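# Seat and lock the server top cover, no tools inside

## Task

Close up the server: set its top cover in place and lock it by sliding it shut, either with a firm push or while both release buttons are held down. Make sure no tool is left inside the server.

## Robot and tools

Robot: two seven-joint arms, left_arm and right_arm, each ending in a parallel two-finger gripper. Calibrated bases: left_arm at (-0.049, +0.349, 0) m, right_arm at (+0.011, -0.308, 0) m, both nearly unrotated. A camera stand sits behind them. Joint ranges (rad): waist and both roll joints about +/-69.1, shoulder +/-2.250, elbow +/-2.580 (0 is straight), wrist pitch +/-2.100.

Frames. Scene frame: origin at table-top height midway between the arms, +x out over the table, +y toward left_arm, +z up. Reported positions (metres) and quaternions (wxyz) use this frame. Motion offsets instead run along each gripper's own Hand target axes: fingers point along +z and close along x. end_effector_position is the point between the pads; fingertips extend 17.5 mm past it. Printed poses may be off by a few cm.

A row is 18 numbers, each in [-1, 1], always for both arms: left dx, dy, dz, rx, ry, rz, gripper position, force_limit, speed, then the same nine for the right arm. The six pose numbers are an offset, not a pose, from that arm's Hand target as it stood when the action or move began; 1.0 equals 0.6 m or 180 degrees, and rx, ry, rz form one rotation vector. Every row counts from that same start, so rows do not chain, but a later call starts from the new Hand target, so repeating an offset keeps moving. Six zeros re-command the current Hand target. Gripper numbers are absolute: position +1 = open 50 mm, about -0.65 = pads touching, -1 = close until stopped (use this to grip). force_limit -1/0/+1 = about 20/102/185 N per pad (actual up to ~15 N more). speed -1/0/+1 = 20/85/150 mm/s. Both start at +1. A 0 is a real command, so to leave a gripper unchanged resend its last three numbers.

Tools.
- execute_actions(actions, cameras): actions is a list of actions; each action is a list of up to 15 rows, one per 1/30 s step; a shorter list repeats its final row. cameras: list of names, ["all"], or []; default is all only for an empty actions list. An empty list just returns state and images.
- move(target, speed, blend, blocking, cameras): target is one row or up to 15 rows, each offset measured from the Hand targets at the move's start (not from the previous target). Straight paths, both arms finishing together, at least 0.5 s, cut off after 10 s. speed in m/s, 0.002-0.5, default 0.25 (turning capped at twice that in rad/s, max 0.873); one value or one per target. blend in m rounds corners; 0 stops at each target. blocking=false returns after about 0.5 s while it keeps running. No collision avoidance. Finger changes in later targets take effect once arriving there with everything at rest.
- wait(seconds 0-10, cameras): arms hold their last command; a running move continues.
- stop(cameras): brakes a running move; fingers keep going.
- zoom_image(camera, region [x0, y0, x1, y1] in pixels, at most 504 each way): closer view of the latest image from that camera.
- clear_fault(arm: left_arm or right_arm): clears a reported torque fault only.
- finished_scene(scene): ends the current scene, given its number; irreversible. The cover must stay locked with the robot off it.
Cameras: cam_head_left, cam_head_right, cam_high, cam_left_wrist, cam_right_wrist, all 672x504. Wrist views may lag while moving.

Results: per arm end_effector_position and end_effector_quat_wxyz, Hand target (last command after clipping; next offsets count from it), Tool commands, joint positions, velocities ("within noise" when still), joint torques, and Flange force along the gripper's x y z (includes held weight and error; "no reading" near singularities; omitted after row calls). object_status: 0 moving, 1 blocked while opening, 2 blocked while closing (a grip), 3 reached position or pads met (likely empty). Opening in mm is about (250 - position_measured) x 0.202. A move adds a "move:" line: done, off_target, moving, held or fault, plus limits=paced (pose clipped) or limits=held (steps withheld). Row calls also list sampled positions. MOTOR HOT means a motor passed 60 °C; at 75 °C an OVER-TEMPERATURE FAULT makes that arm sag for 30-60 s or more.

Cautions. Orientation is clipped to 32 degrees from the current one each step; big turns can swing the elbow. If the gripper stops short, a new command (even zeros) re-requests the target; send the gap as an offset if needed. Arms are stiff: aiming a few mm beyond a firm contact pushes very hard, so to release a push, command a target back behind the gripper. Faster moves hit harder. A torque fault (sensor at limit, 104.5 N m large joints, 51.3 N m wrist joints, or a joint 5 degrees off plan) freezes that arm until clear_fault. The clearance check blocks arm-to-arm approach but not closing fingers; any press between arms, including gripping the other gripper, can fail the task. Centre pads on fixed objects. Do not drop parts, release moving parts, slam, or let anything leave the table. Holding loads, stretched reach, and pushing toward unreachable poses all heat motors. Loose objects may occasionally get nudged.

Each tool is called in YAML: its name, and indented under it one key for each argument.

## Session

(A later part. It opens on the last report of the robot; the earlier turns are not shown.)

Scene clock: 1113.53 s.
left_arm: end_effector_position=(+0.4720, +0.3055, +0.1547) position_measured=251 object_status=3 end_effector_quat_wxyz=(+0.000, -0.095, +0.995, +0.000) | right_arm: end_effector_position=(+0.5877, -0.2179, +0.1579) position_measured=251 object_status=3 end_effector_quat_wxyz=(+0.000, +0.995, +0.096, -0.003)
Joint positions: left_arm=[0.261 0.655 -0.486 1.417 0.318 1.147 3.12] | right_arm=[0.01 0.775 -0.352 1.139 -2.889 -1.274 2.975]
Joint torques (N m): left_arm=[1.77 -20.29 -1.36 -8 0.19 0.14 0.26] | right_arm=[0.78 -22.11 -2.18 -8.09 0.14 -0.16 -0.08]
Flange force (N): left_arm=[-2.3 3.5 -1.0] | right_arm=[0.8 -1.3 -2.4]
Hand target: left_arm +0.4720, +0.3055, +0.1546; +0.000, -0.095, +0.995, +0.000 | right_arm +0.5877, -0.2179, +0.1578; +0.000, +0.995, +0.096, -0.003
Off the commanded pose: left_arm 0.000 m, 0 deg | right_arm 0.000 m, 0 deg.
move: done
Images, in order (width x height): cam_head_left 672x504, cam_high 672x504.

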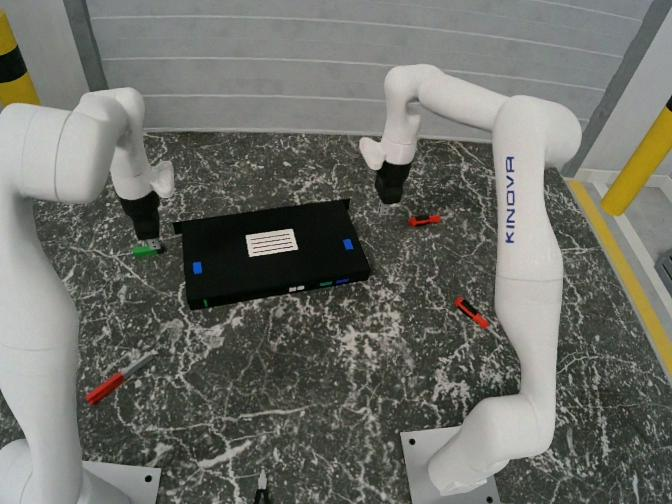

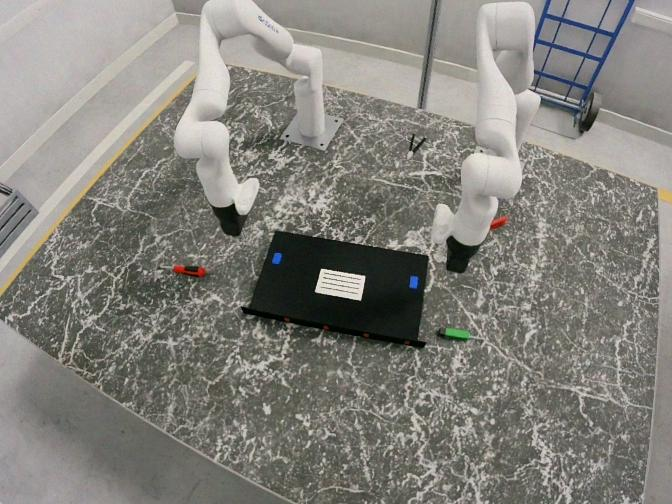

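zoom_image:
  camera: "cam_high"
  region: [360, 280, 440, 352]

zoom_image:
  camera: "cam_high"
  region: [236, 270, 316, 342]

zoom_image:
  camera: "cam_head_left"
  region: [170, 190, 380, 320]

Scaled by 6.300 from the camera's 672x504 image, which has a finer 960x720 frame.

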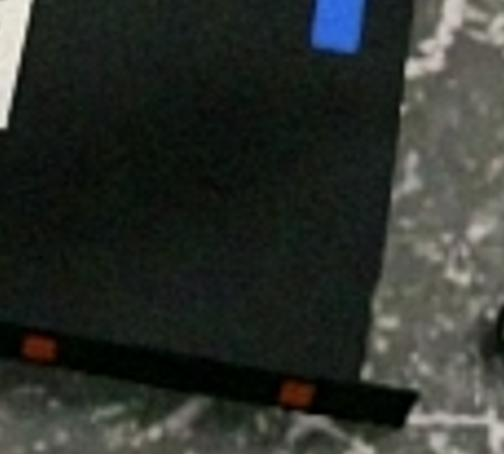

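Scaled by 6.300 from the camera's 672x504 image, which has a finer 960x720 frame.

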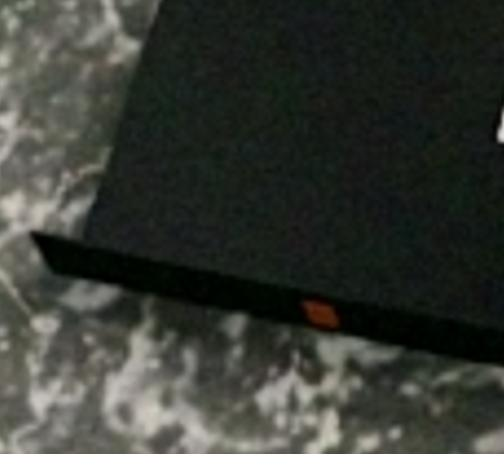

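Scaled by 2.400 from the camera's 672x504 image, which has a finer 960x720 frame.

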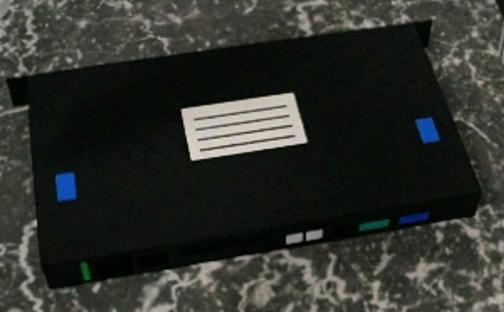

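finished_scene:
  scene: 2

The scene is finished: the task was done.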